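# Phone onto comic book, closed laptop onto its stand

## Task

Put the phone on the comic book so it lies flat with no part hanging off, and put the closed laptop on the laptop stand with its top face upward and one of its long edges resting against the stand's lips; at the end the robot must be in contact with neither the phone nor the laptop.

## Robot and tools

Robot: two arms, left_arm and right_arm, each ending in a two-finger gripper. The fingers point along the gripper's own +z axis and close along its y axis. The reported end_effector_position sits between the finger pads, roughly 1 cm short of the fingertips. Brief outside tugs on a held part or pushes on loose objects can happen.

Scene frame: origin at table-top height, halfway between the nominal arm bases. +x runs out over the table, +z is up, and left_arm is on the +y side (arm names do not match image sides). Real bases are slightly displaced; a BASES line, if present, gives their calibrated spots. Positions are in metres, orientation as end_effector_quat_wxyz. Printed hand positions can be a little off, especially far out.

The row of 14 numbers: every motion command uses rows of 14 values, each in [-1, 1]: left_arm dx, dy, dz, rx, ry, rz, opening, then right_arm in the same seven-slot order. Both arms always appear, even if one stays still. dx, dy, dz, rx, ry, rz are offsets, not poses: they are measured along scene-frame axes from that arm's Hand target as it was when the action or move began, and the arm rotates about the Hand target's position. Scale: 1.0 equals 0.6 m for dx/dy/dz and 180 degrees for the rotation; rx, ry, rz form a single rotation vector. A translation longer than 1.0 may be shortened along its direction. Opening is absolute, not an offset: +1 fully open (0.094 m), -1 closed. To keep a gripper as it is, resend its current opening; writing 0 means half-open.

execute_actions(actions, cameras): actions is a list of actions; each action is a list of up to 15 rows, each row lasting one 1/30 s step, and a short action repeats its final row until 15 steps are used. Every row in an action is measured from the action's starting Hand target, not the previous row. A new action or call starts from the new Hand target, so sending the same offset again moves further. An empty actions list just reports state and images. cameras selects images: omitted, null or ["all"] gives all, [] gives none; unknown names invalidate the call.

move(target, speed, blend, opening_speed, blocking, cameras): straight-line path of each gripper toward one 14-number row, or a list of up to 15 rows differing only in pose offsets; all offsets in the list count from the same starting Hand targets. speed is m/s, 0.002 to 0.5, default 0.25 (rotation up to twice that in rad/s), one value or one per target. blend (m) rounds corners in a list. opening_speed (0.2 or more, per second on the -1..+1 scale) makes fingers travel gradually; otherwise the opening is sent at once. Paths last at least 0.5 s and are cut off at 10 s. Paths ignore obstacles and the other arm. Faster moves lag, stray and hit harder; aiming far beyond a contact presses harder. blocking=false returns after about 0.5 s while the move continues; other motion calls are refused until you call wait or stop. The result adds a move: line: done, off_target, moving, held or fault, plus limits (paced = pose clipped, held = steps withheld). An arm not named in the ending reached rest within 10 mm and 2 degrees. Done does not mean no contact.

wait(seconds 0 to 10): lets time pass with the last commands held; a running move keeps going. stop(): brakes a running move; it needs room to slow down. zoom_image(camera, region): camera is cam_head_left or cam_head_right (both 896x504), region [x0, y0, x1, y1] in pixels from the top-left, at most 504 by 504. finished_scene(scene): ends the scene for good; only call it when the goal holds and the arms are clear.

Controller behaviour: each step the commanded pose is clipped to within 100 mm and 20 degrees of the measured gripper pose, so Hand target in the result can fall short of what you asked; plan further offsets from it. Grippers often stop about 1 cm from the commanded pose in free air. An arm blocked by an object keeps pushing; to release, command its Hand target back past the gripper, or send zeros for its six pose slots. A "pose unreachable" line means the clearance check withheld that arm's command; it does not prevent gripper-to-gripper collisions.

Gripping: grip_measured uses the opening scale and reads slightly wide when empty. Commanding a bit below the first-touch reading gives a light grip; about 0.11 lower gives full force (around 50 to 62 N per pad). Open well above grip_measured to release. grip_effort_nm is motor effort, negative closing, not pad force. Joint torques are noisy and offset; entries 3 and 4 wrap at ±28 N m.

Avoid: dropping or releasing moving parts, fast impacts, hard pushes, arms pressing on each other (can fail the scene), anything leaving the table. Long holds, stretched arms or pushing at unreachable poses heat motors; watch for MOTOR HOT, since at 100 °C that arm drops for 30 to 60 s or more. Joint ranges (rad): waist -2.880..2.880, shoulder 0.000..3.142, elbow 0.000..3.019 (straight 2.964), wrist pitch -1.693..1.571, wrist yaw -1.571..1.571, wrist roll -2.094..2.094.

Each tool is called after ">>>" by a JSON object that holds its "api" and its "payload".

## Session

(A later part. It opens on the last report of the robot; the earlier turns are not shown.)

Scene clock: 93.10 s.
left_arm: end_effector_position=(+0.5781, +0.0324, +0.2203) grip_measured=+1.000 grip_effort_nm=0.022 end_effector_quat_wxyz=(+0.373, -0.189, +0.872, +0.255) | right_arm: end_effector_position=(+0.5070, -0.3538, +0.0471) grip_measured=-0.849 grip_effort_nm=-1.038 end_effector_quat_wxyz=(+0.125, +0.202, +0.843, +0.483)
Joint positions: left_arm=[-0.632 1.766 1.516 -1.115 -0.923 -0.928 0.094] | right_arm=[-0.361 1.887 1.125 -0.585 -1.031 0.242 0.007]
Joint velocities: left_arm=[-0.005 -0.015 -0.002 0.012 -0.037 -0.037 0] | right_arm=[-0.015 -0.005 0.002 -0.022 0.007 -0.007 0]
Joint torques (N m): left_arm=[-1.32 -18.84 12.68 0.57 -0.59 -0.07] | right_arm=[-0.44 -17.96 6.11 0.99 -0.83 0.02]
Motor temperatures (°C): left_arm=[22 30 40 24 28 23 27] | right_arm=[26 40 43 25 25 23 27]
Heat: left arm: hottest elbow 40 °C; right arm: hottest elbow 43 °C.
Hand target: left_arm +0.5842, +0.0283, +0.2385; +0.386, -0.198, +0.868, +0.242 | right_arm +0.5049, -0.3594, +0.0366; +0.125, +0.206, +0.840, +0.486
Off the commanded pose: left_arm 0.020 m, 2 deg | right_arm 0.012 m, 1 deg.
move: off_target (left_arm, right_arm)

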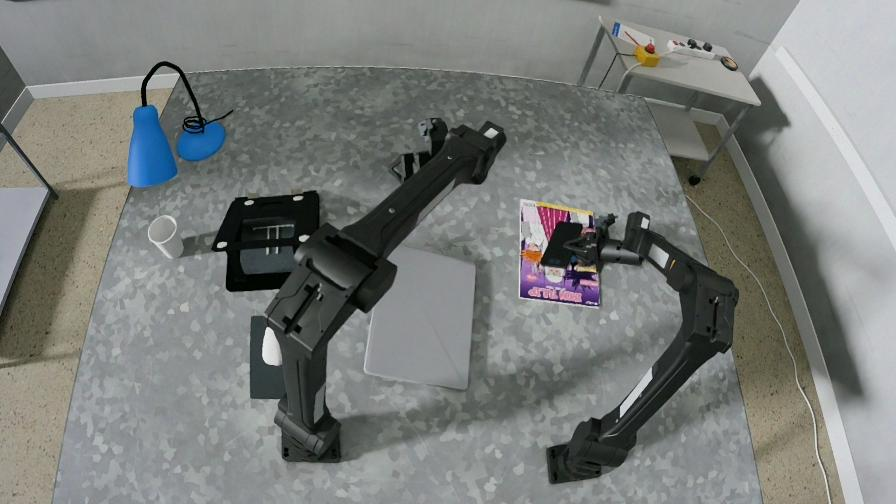

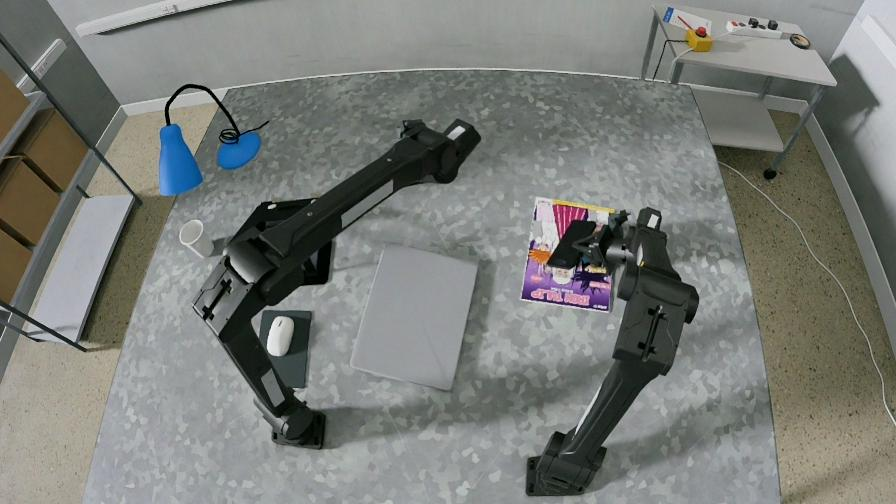

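>>> {"api": "execute_actions", "payload": {"actions": []}}

Scene clock: 115.20 s.
left_arm: end_effector_position=(+0.5781, +0.0324, +0.2203) grip_measured=+1.000 grip_effort_nm=0.022 end_effector_quat_wxyz=(+0.373, -0.189, +0.872, +0.255) | right_arm: end_effector_position=(+0.5070, -0.3538, +0.0471) grip_measured=-0.849 grip_effort_nm=-1.043 end_effector_quat_wxyz=(+0.125, +0.202, +0.843, +0.483)
Joint positions: left_arm=[-0.632 1.766 1.516 -1.115 -0.923 -0.928 0.094] | right_arm=[-0.361 1.887 1.125 -0.585 -1.031 0.242 0.007]
Joint velocities: left_arm=[0.005 -0.005 -0.002 0.012 0.007 0.007 0] | right_arm=[-0.015 -0.005 -0.002 -0.007 0.022 -0.007 0.001]
Joint torques (N m): left_arm=[-1.32 -19.43 12.68 0.55 -0.58 0.02] | right_arm=[-0.38 -18.02 6.19 0.95 -0.81 0.02]
Motor temperatures (°C): left_arm=[22 30 40 24 28 23 27] | right_arm=[26 40 42 25 25 23 27]
Heat: left arm: hottest elbow 40 °C; right arm: hottest elbow 42 °C.
Hand target: left_arm +0.5842, +0.0283, +0.2385; +0.386, -0.198, +0.868, +0.242 | right_arm +0.5049, -0.3593, +0.0366; +0.125, +0.206, +0.840, +0.486
Tool commands: left_gripper/opening=+1.0 right_gripper/opening=-0.9
Off the commanded pose: left_arm 0.020 m, 2 deg | right_arm 0.012 m, 1 deg.

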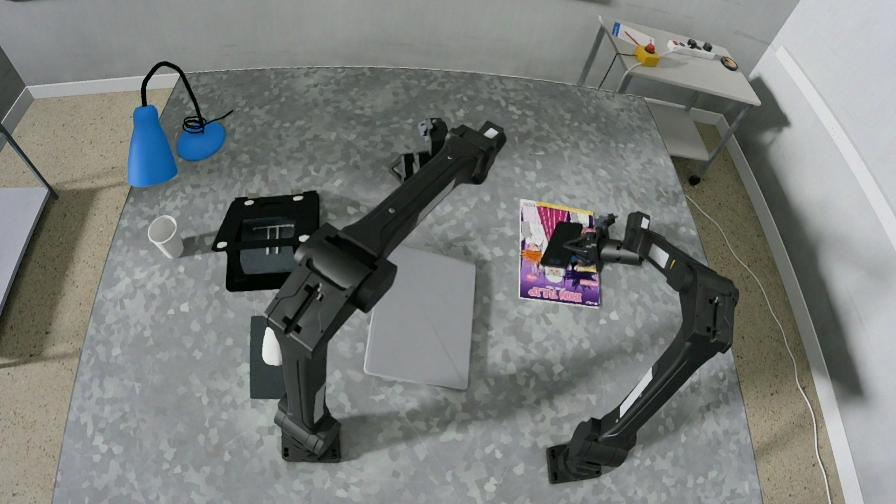

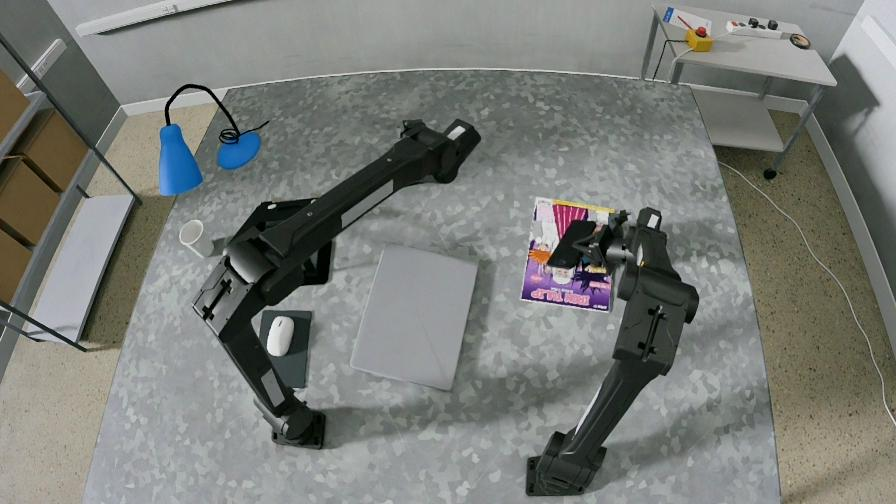

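>>> {"api": "move", "payload": {"target": [0,0,0,0,0,0,1,0,0,-0.022,0,0,0,-0.9], "speed": 0.03}}

>>> {"api": "zoom_image", "payload": {"camera": "cam_head_left", "region": [500, 180, 700, 320]}}

>>> {"api": "zoom_image", "payload": {"camera": "cam_head_right", "region": [500, 180, 700, 320]}}

Scene clock: 118.93 s.
left_arm: end_effector_position=(+0.5781, +0.0324, +0.2203) grip_measured=+1.000 grip_effort_nm=0.022 end_effector_quat_wxyz=(+0.373, -0.189, +0.872, +0.255) | right_arm: end_effector_position=(+0.5100, -0.3549, +0.0422) grip_measured=-0.849 grip_effort_nm=-1.038 end_effector_quat_wxyz=(+0.131, +0.198, +0.842, +0.485)
Joint positions: left_arm=[-0.632 1.766 1.516 -1.115 -0.923 -0.928 0.094] | right_arm=[-0.362 1.901 1.125 -0.556 -1.036 0.242 0.007]
Joint velocities: left_arm=[0.005 -0.005 -0.007 -0.022 -0.022 0.066 0] | right_arm=[-0.015 0.005 0.002 0.012 0.007 -0.037 0]
Joint torques (N m): left_arm=[-1.79 -19.08 12.89 0.81 -0.6 -0.06] | right_arm=[-0.32 -17.38 5.64 1.1 -0.63 0.02]
Motor temperatures (°C): left_arm=[22 30 40 24 28 23 27] | right_arm=[26 40 42 25 25 23 27]
Heat: left arm: hottest elbow 40 °C; right arm: hottest elbow 42 °C.
Hand target: left_arm +0.5842, +0.0283, +0.2385; +0.386, -0.198, +0.868, +0.242 | right_arm +0.5046, -0.3594, +0.0233; +0.125, +0.206, +0.840, +0.486
Off the commanded pose: left_arm 0.020 m, 2 deg | right_arm 0.020 m, 1 deg.
move: off_target (left_arm, right_arm)

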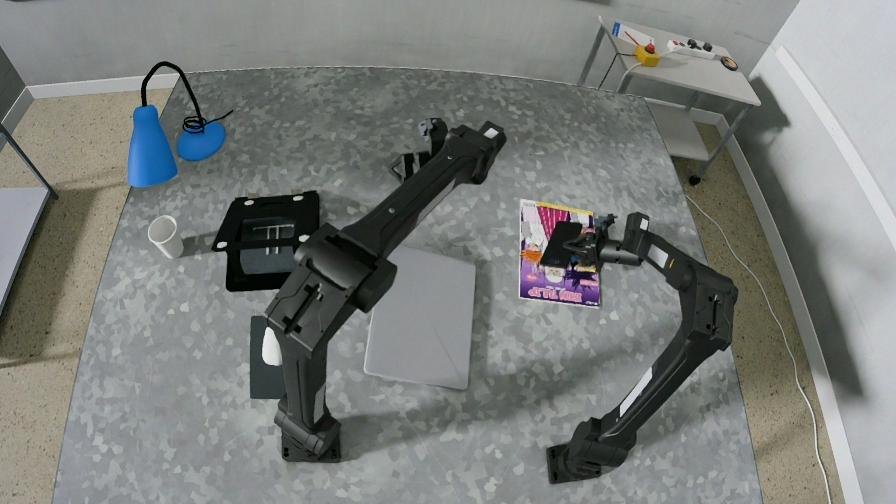

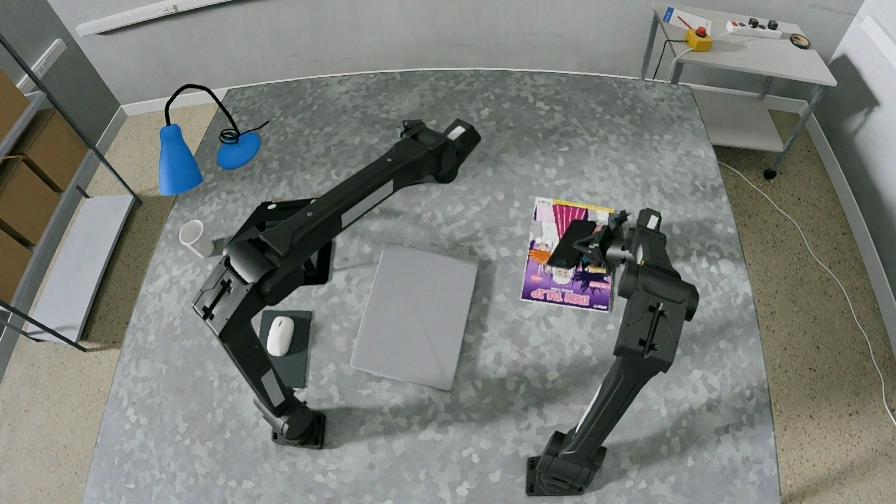

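Scaled by 2.520.

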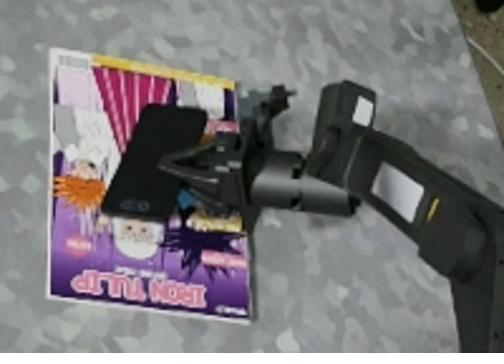

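Scaled by 2.520.

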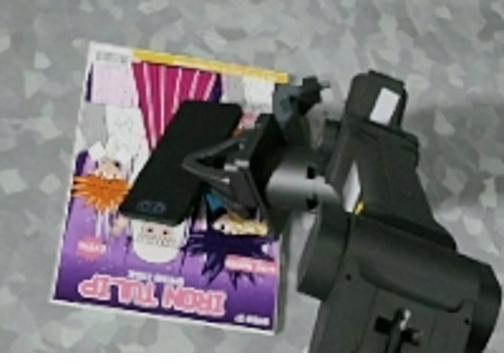

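>>> {"api": "move", "payload": {"target": [0,0,0,0,0,0,1,0,0,0.005,0,0,0,-0.55], "speed": 0.03, "opening_speed": 0.4}}

>>> {"api": "zoom_image", "payload": {"camera": "cam_head_left", "region": [500, 180, 700, 320]}}

Scene clock: 127.10 s.
left_arm: end_effector_position=(+0.5781, +0.0324, +0.2203) grip_measured=+1.000 grip_effort_nm=0.022 end_effector_quat_wxyz=(+0.373, -0.189, +0.872, +0.255) | right_arm: end_effector_position=(+0.5101, -0.3549, +0.0422) grip_measured=-0.552 grip_effort_nm=0.061 end_effector_quat_wxyz=(+0.132, +0.198, +0.842, +0.485)
Joint positions: left_arm=[-0.632 1.766 1.516 -1.115 -0.923 -0.928 0.094] | right_arm=[-0.362 1.901 1.125 -0.556 -1.036 0.242 0.021]
Joint velocities: left_arm=[-0.015 -0.024 0.007 0.007 -0.022 -0.066 0] | right_arm=[-0.015 0.005 -0.002 -0.012 -0.051 -0.051 0]
Joint torques (N m): left_arm=[-1.08 -19.25 12.71 0.66 -0.61 -0.06] | right_arm=[-0.32 -17.85 5.75 0.8 -0.62 0.03]
Motor temperatures (°C): left_arm=[22 30 40 24 28 23 27] | right_arm=[26 40 42 25 25 23 27]
Heat: left arm: hottest elbow 40 °C; right arm: hottest elbow 42 °C.
Hand target: left_arm +0.5842, +0.0283, +0.2385; +0.386, -0.198, +0.868, +0.242 | right_arm +0.5046, -0.3594, +0.0264; +0.125, +0.206, +0.840, +0.486
Off the commanded pose: left_arm 0.020 m, 2 deg | right_arm 0.017 m, 1 deg.
move: off_target (left_arm, right_arm)

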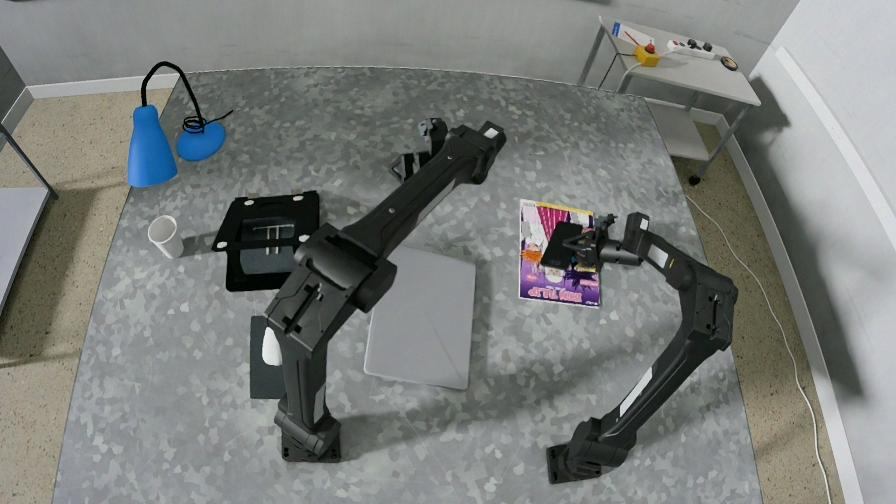

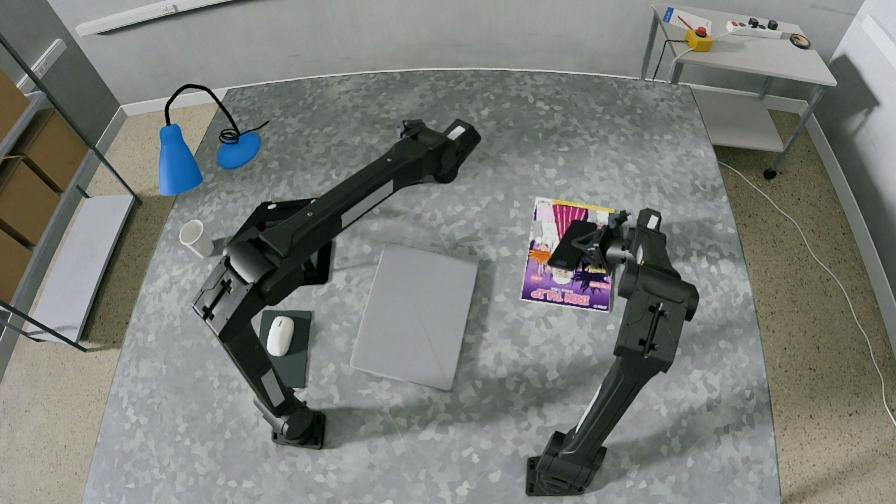

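Scaled by 2.520.

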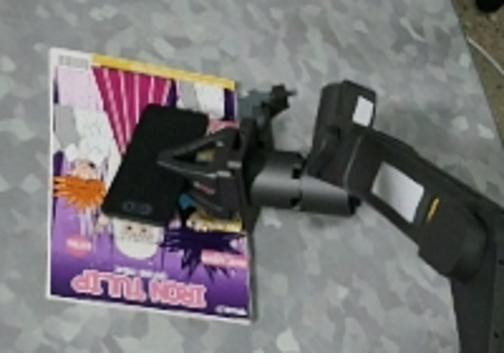

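>>> {"api": "move", "payload": {"target": [0,0,0,0,0,0,1,-0.055,-0.103,0.0,0,0,0,-0.55], "speed": 0.05}}

>>> {"api": "zoom_image", "payload": {"camera": "cam_head_left", "region": [500, 180, 700, 320]}}

Scene clock: 132.33 s.
left_arm: end_effector_position=(+0.5781, +0.0324, +0.2203) grip_measured=+1.000 grip_effort_nm=0.022 end_effector_quat_wxyz=(+0.373, -0.189, +0.872, +0.255) | right_arm: end_effector_position=(+0.4644, -0.4120, +0.0350) grip_measured=-0.551 grip_effort_nm=0.061 end_effector_quat_wxyz=(+0.128, +0.204, +0.841, +0.485)
Joint positions: left_arm=[-0.632 1.766 1.516 -1.115 -0.923 -0.928 0.094] | right_arm=[-0.506 1.912 1.125 -0.796 -1.052 -0.033 0.021]
Joint velocities: left_arm=[-0.005 -0.015 -0.002 -0.002 -0.081 -0.051 0] | right_arm=[0.024 -0.005 0.007 -0.007 0.007 -0.051 0]
Joint torques (N m): left_arm=[-1.79 -19.14 12.83 0.53 -0.57 -0.02] | right_arm=[-0.15 -16.56 8.47 -0.14 -0.58 0.06]
Motor temperatures (°C): left_arm=[22 30 40 24 28 23 27] | right_arm=[26 40 42 25 25 23 27]
Heat: left arm: hottest elbow 40 °C; right arm: hottest elbow 42 °C.
Hand target: left_arm +0.5842, +0.0283, +0.2385; +0.386, -0.198, +0.868, +0.242 | right_arm +0.4716, -0.4214, +0.0271; +0.126, +0.207, +0.839, +0.486
Off the commanded pose: left_arm 0.020 m, 2 deg | right_arm 0.015 m, 1 deg.
move: off_target (left_arm, right_arm)

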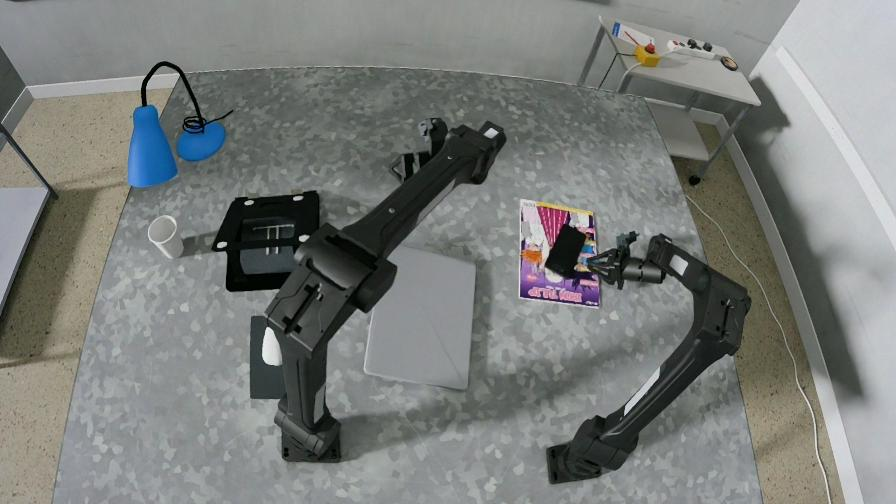

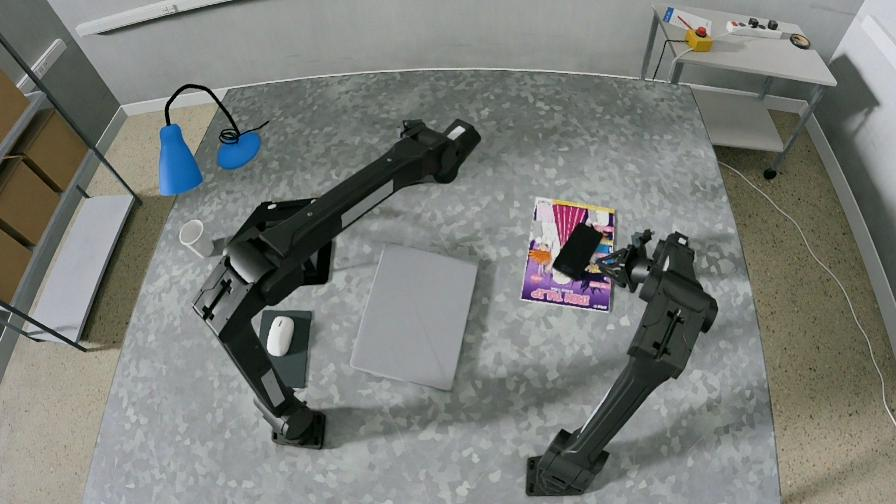

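Scaled by 2.520.

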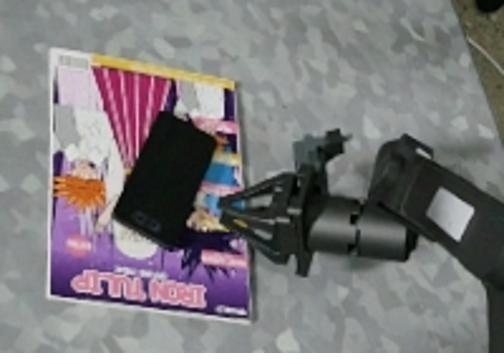

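>>> {"api": "move", "payload": {"target": [[0,0,0,0,0,0,1,-0.04,-0.075,0.005,0,0,0,-0.55],[-0.0,0,0,0,0,0,1,-0.1,-0.18,0.22,0,0,0,-0.55]], "speed": [0.05,0.15]}}

>>> {"api": "zoom_image", "payload": {"camera": "cam_head_left", "region": [500, 180, 700, 320]}}

>>> {"api": "zoom_image", "payload": {"camera": "cam_head_right", "region": [500, 180, 700, 320]}}

>>> {"api": "zoom_image", "payload": {"camera": "cam_head_left", "region": [200, 170, 500, 410]}}

>>> {"api": "zoom_image", "payload": {"camera": "cam_head_right", "region": [200, 170, 500, 410]}}

Scene clock: 138.53 s.
left_arm: end_effector_position=(+0.5781, +0.0324, +0.2203) grip_measured=+1.000 grip_effort_nm=0.022 end_effector_quat_wxyz=(+0.373, -0.189, +0.872, +0.255) | right_arm: end_effector_position=(+0.4058, -0.5156, +0.1443) grip_measured=-0.551 grip_effort_nm=0.061 end_effector_quat_wxyz=(+0.109, +0.218, +0.834, +0.495)
Joint positions: left_arm=[-0.632 1.766 1.516 -1.115 -0.923 -0.928 0.094] | right_arm=[-0.75 1.856 1.363 -1.528 -1.001 -0.481 0.021]
Joint velocities: left_arm=[-0.015 -0.005 -0.007 -0.017 -0.007 -0.007 0] | right_arm=[-0.005 -0.015 0.002 -0.007 -0.081 -0.007 -0.001]
Joint torques (N m): left_arm=[-2.14 -19.55 13.07 0.62 -0.58 -0.02] | right_arm=[-0.15 -20.78 10.69 -0.9 -0.39 0]
Motor temperatures (°C): left_arm=[22 30 40 24 28 23 27] | right_arm=[26 40 42 25 25 23 26]
Heat: left arm: hottest elbow 40 °C; right arm: hottest elbow 42 °C.
Hand target: left_arm +0.5842, +0.0283, +0.2385; +0.386, -0.198, +0.868, +0.242 | right_arm +0.4149, -0.5297, +0.1602; +0.128, +0.209, +0.840, +0.485
Off the commanded pose: left_arm 0.020 m, 2 deg | right_arm 0.021 m, 3 deg.
move: off_target (left_arm, right_arm)

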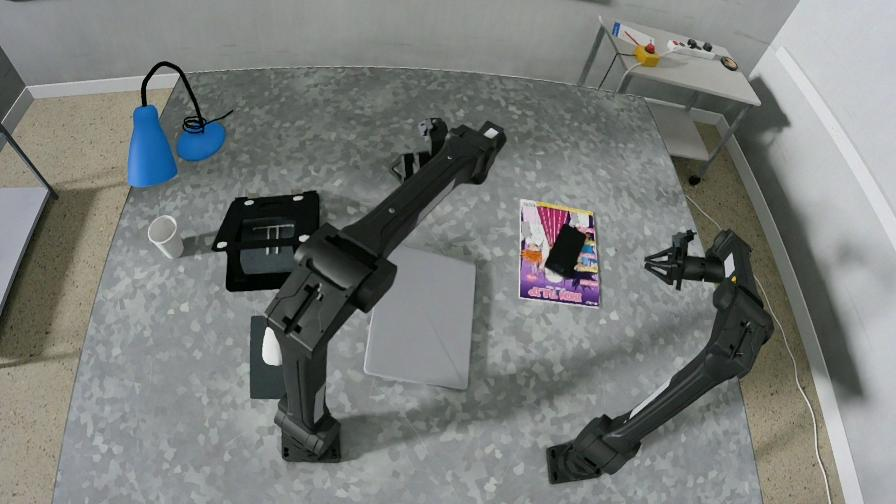

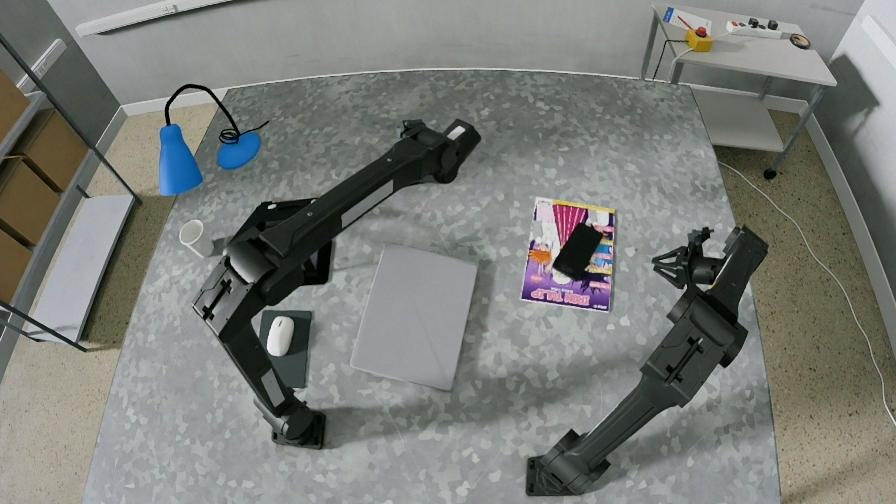

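Scaled by 2.520.

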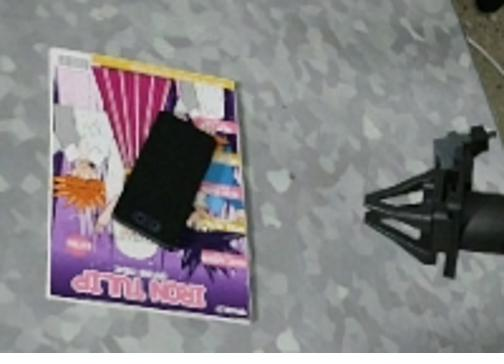

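Scaled by 2.520.

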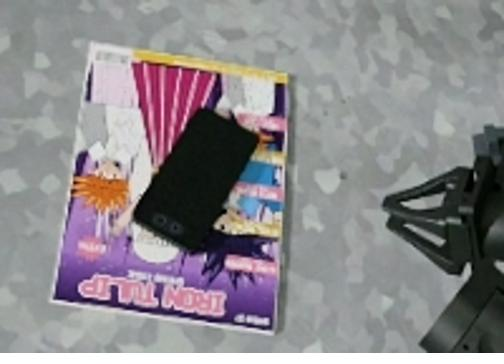

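Scaled by 1.680.

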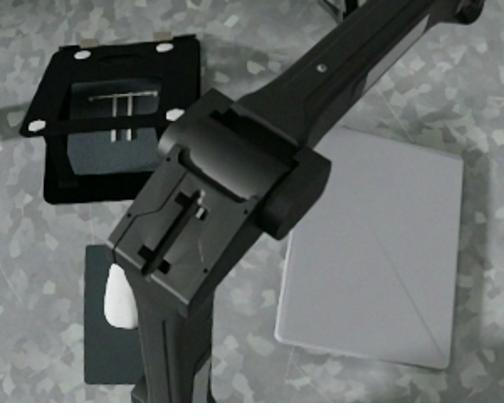

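Scaled by 1.680.

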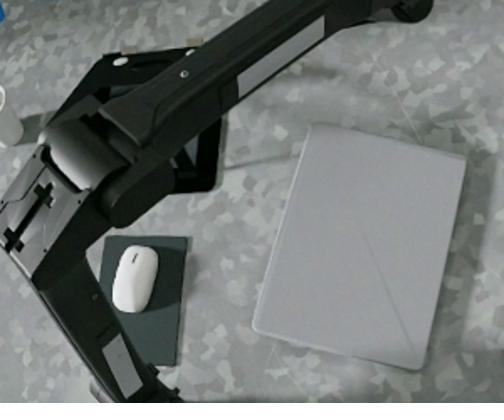

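>>> {"api": "zoom_image", "payload": {"camera": "cam_head_left", "region": [355, 360, 485, 400]}}

>>> {"api": "zoom_image", "payload": {"camera": "cam_head_right", "region": [340, 340, 490, 400]}}

Scaled by 3.877.

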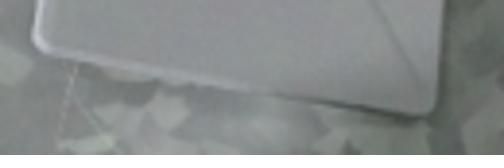

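Scaled by 3.360.

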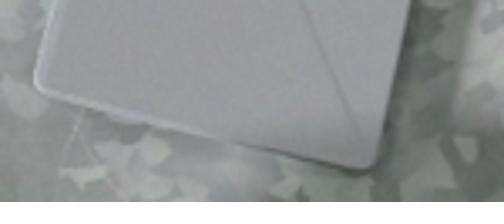

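>>> {"api": "move", "payload": {"target": [[-0.2,0.35,0.1,-0.22,-0.1,0.066,1,-0.2,0.2,0.1,-0.176,-0.024,0.182,-1],[-0.424,0.695,0.186,-0.441,-0.205,0.133,1,-0.425,0.683,0.0,-0.352,-0.048,0.365,-1]], "speed": 0.25, "blend": 0.05}}

Scene clock: 212.00 s.
left_arm: end_effector_position=(+0.3338, +0.4414, +0.3342) grip_measured=+1.000 grip_effort_nm=0.017 end_effector_quat_wxyz=(-0.332, +0.625, -0.612, +0.353) | right_arm: end_effector_position=(+0.1532, -0.1230, +0.1619) grip_measured=-0.992 grip_effort_nm=-0.437 end_effector_quat_wxyz=(-0.017, -0.387, +0.922, +0.010)
Joint positions: left_arm=[0.887 0.848 0.899 -0.863 0.751 -0.987 0.094] | right_arm=[0.781 1.059 0.831 -1.366 -0.03 -0.008 0]
Joint velocities: left_arm=[0.015 -0.005 -0.012 -0.007 0.022 0.022 0] | right_arm=[0.005 -0.005 -0.002 -0.012 0.022 -0.007 0]
Joint torques (N m): left_arm=[-0.56 -4.72 15.38 1.28 0.4 0.19] | right_arm=[1.32 -5.54 9.84 0.43 0.1 0.24]
Motor temperatures (°C): left_arm=[22 30 41 24 28 23 27] | right_arm=[26 40 45 25 25 23 26]
Heat: left arm: hottest elbow 41 °C; right arm: hottest elbow 45 °C.
Hand target: left_arm +0.3354, +0.4490, +0.3546; -0.349, +0.617, -0.613, +0.349 | right_arm +0.1577, -0.1150, +0.1646; -0.011, -0.388, +0.922, +0.010
Off the commanded pose: left_arm 0.017 m, 3 deg | right_arm 0.008 m, 2 deg.
move: off_target (left_arm)

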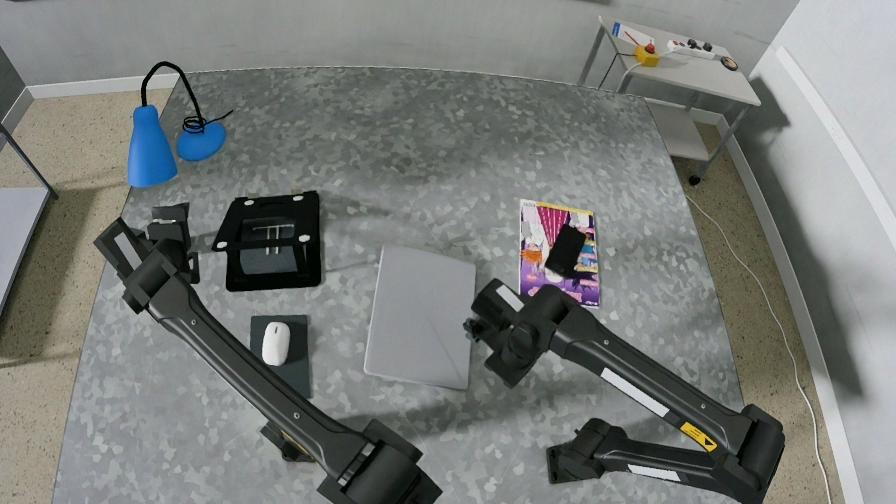

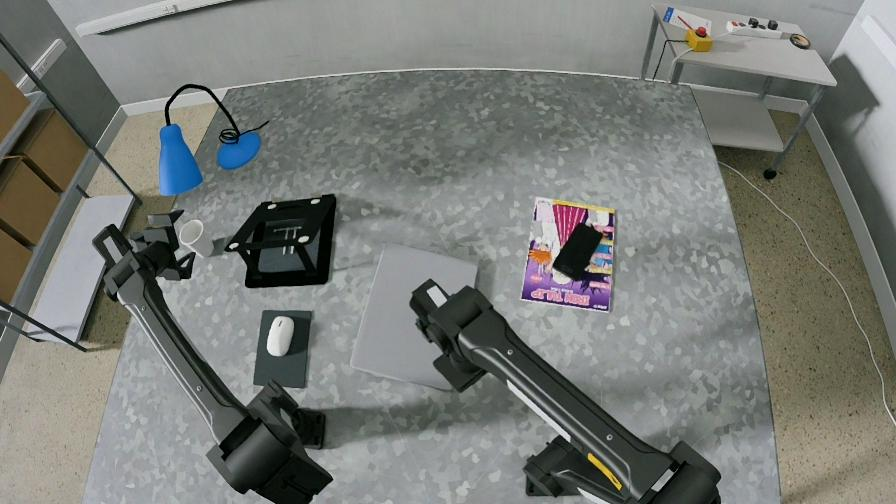

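>>> {"api": "zoom_image", "payload": {"camera": "cam_head_left", "region": [200, 180, 480, 400]}}

>>> {"api": "zoom_image", "payload": {"camera": "cam_head_right", "region": [215, 180, 355, 300]}}

Scaled by 1.800.

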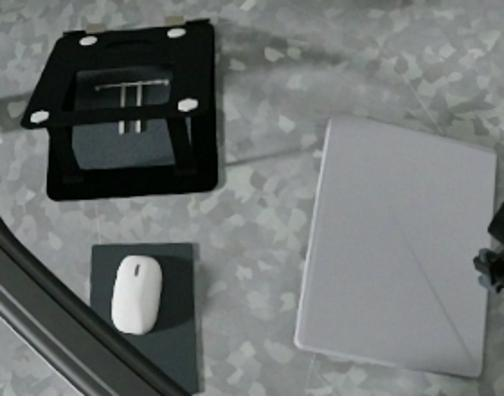

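Scaled by 3.600.

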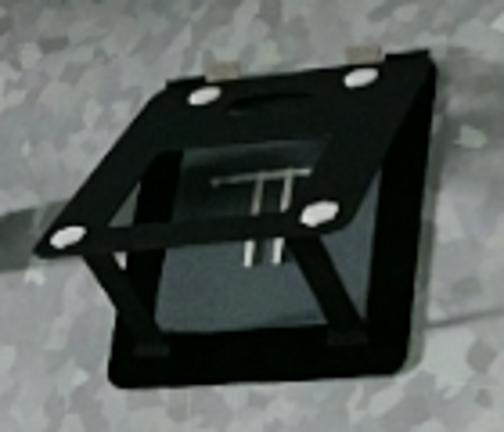

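>>> {"api": "move", "payload": {"target": [0,0,0,0,0,0,1,0,0.017,-0.236,0,0,0,-1], "speed": 0.15}}

>>> {"api": "zoom_image", "payload": {"camera": "cam_head_right", "region": [340, 280, 540, 420]}}

Scene clock: 222.20 s.
left_arm: end_effector_position=(+0.3338, +0.4414, +0.3342) grip_measured=+1.000 grip_effort_nm=0.012 end_effector_quat_wxyz=(-0.332, +0.625, -0.612, +0.353) | right_arm: end_effector_position=(+0.1634, -0.1064, +0.0321) grip_measured=-0.992 grip_effort_nm=-0.437 end_effector_quat_wxyz=(-0.001, -0.386, +0.923, +0.016)
Joint positions: left_arm=[0.887 0.848 0.899 -0.863 0.751 -0.987 0.094] | right_arm=[0.797 1.277 0.615 -0.899 -0.03 0.01 0]
Joint velocities: left_arm=[-0.005 -0.005 -0.002 -0.017 0.037 -0.037 0] | right_arm=[-0.005 -0.005 -0.007 0.002 0.081 -0.037 0.001]
Joint torques (N m): left_arm=[-0.67 -4.31 15.56 1.07 0.42 0.22] | right_arm=[1.44 -7.12 6.13 0.58 0.1 0.2]
Motor temperatures (°C): left_arm=[22 29 42 24 28 23 27] | right_arm=[26 40 46 25 24 23 26]
Heat: left arm: hottest elbow 42 °C; right arm: hottest elbow 46 °C.
Hand target: left_arm +0.3354, +0.4491, +0.3546; -0.349, +0.617, -0.613, +0.349 | right_arm +0.1581, -0.1072, +0.0230; -0.011, -0.388, +0.922, +0.011
Off the commanded pose: left_arm 0.022 m, 2 deg | right_arm 0.011 m, 1 deg.
move: off_target (left_arm, right_arm)

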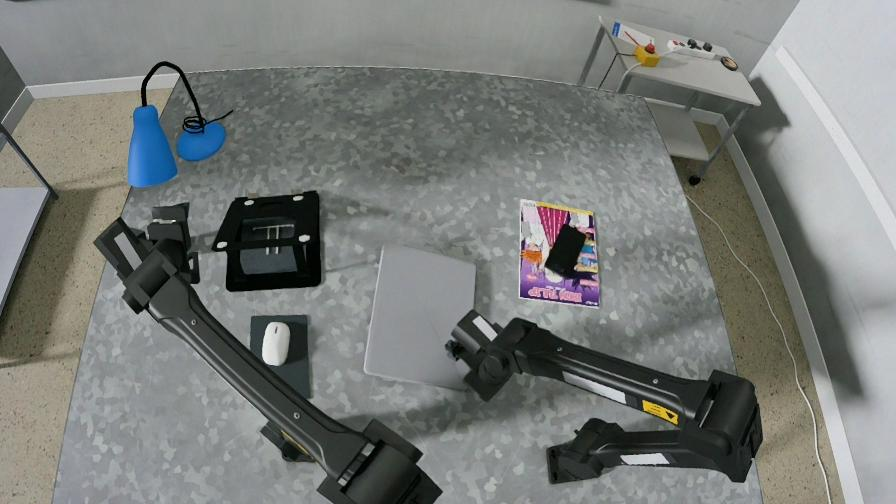

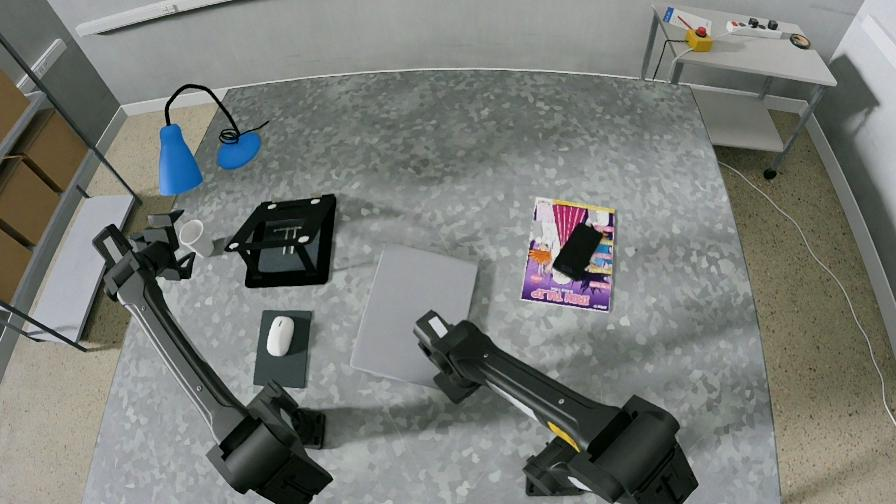

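Scaled by 2.520.

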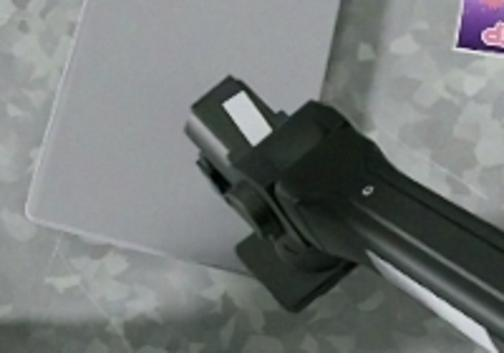

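>>> {"api": "move", "payload": {"target": [0,0,0,0,0,0,1,-0.005,0,-0.018,0,0,0,-1], "speed": 0.05, "cameras": []}}

Scene clock: 225.07 s.
left_arm: end_effector_position=(+0.3338, +0.4414, +0.3342) grip_measured=+1.000 grip_effort_nm=0.017 end_effector_quat_wxyz=(-0.332, +0.625, -0.612, +0.353) | right_arm: end_effector_position=(+0.1616, -0.1054, +0.0220) grip_measured=-0.992 grip_effort_nm=-0.427 end_effector_quat_wxyz=(+0.000, -0.386, +0.922, +0.016)
Joint positions: left_arm=[0.887 0.848 0.899 -0.863 0.751 -0.987 0.094] | right_arm=[0.804 1.297 0.598 -0.859 -0.03 0.017 0]
Joint velocities: left_arm=[-0.005 0.005 -0.002 -0.027 0.007 -0.007 0] | right_arm=[0.005 -0.024 0.007 -0.007 -0.066 -0.007 -0.001]
Joint torques (N m): left_arm=[-0.21 -4.84 15.45 1.05 0.45 0.16] | right_arm=[1.49 -7.12 5.76 0.61 0.09 0.24]
Motor temperatures (°C): left_arm=[22 29 42 24 28 23 27] | right_arm=[26 39 45 25 24 23 26]
Heat: left arm: hottest elbow 42 °C; right arm: hottest elbow 45 °C.
Hand target: left_arm +0.3354, +0.4491, +0.3546; -0.349, +0.617, -0.613, +0.349 | right_arm +0.1551, -0.1074, +0.0120; -0.011, -0.388, +0.922, +0.010
Off the commanded pose: left_arm 0.022 m, 2 deg | right_arm 0.012 m, 1 deg.
move: off_target (left_arm, right_arm)
No camera images: "cameras" was empty.

>>> {"api": "move", "payload": {"target": [0,0,0,0,0,0,1,-0.042,0.229,0,0,0,0,-1], "speed": 0.06}}

Scene clock: 229.53 s.
left_arm: end_effector_position=(+0.3338, +0.4414, +0.3342) grip_measured=+1.000 grip_effort_nm=0.017 end_effector_quat_wxyz=(-0.333, +0.624, -0.613, +0.353) | right_arm: end_effector_position=(+0.1281, +0.0121, +0.0109) grip_measured=-0.992 grip_effort_nm=-0.437 end_effector_quat_wxyz=(-0.013, -0.385, +0.923, +0.007)
Joint positions: left_arm=[0.887 0.848 0.899 -0.863 0.751 -0.986 0.094] | right_arm=[1.103 1.538 0.809 -0.852 -0.028 0.317 0]
Joint velocities: left_arm=[0.005 -0.005 -0.012 0.002 -0.022 0.051 0] | right_arm=[0.005 -0.005 -0.002 0.012 -0.007 0.007 0]
Joint torques (N m): left_arm=[-0.21 -4.72 15.32 1.11 0.41 0.16] | right_arm=[1.49 -10.23 9.5 0.2 -0.08 0.21]
Motor temperatures (°C): left_arm=[22 29 42 24 28 23 27] | right_arm=[26 39 45 25 24 23 26]
Heat: left arm: hottest elbow 42 °C; right arm: hottest elbow 45 °C.
Hand target: left_arm +0.3354, +0.4491, +0.3546; -0.349, +0.616, -0.613, +0.349 | right_arm +0.1308, +0.0300, +0.0095; -0.013, -0.388, +0.922, +0.010
Off the commanded pose: left_arm 0.022 m, 2 deg | right_arm 0.018 m, 1 deg.
move: off_target (left_arm, right_arm)

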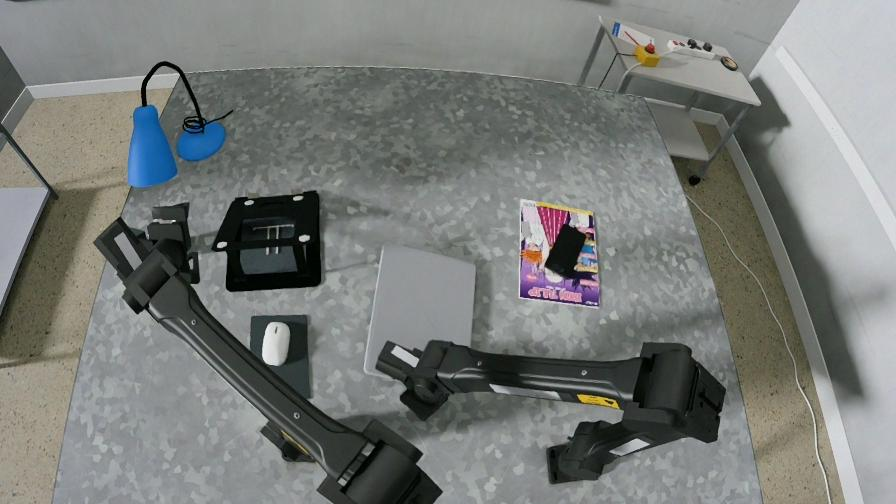

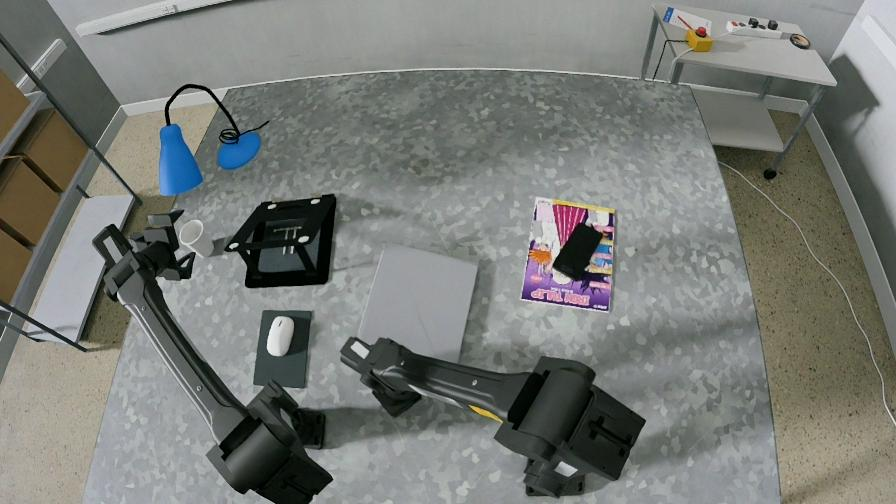

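>>> {"api": "zoom_image", "payload": {"camera": "cam_head_left", "region": [340, 230, 500, 430]}}

>>> {"api": "zoom_image", "payload": {"camera": "cam_head_right", "region": [330, 230, 490, 430]}}

Scaled by 2.520.

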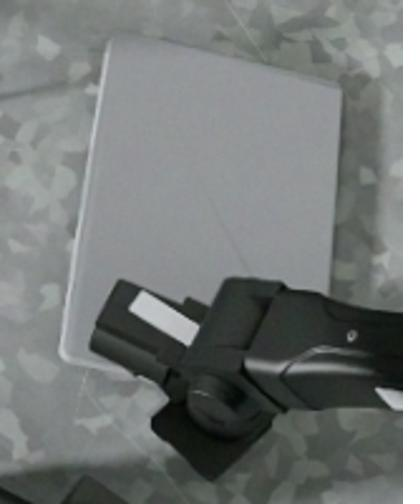

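Scaled by 2.520.

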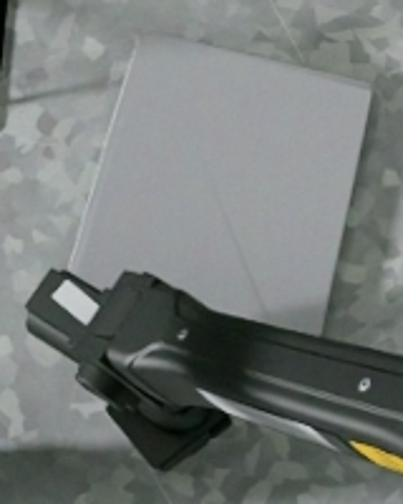

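>>> {"api": "move", "payload": {"target": [[0,0,0,0,0,0,1,0.0,-0.25,0.01,0,0,0,-1],[0,0,0,0,0,0,1,0.15,-0.25,0.01,0,0,0,-1]], "speed": 0.12}}

>>> {"api": "zoom_image", "payload": {"camera": "cam_head_left", "region": [340, 230, 500, 430]}}

Scene clock: 241.27 s.
left_arm: end_effector_position=(+0.3338, +0.4414, +0.3342) grip_measured=+1.000 grip_effort_nm=0.012 end_effector_quat_wxyz=(-0.333, +0.624, -0.613, +0.353) | right_arm: end_effector_position=(+0.2022, -0.1304, +0.0128) grip_measured=-0.992 grip_effort_nm=-0.432 end_effector_quat_wxyz=(-0.019, -0.389, +0.921, +0.007)
Joint positions: left_arm=[0.887 0.848 0.899 -0.863 0.751 -0.986 0.094] | right_arm=[0.648 1.385 0.648 -0.866 -0.024 -0.146 0]
Joint velocities: left_arm=[-0.015 -0.015 0.007 -0.007 -0.095 0.051 0] | right_arm=[-0.005 -0.005 -0.002 -0.002 0.007 -0.051 0]
Joint torques (N m): left_arm=[-0.38 -4.95 15.23 1.02 0.41 0.23] | right_arm=[-0.38 -8.29 9.73 0.03 -0.04 0.07]
Motor temperatures (°C): left_arm=[22 28 43 24 28 23 27] | right_arm=[26 39 45 25 24 23 26]
Heat: left arm: hottest elbow 43 °C; right arm: hottest elbow 45 °C.
Hand target: left_arm +0.3354, +0.4491, +0.3546; -0.349, +0.616, -0.613, +0.349 | right_arm +0.2201, -0.1207, +0.0182; -0.010, -0.388, +0.922, +0.011
Off the commanded pose: left_arm 0.022 m, 2 deg | right_arm 0.021 m, 1 deg.
move: off_target (left_arm, right_arm)

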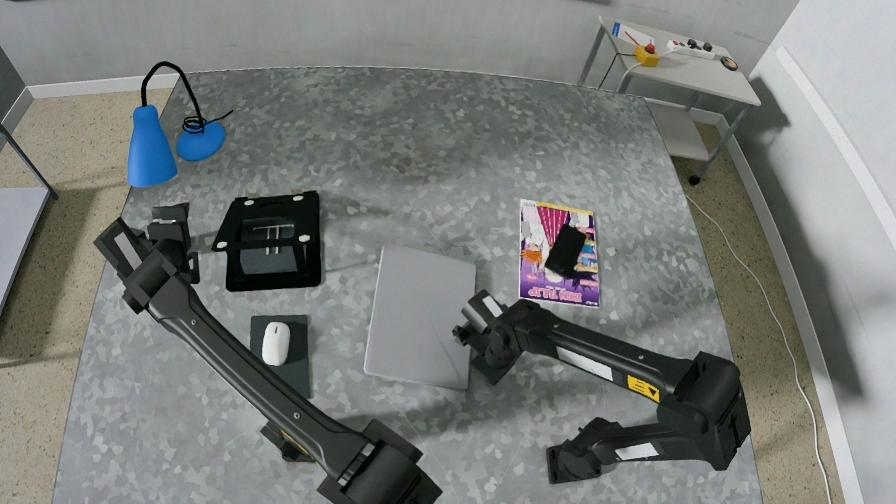

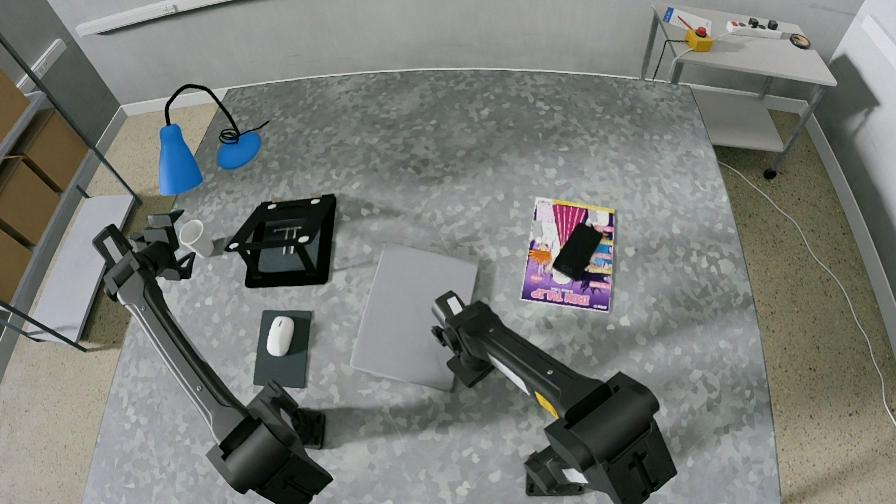

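Scaled by 2.520.

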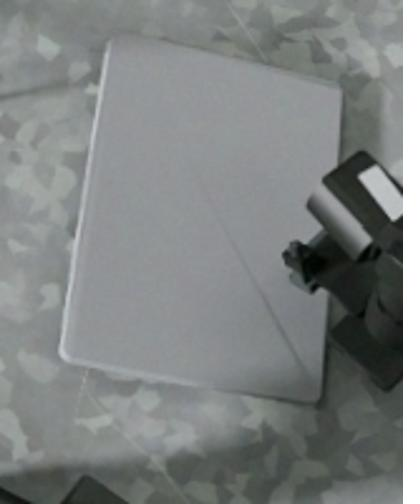

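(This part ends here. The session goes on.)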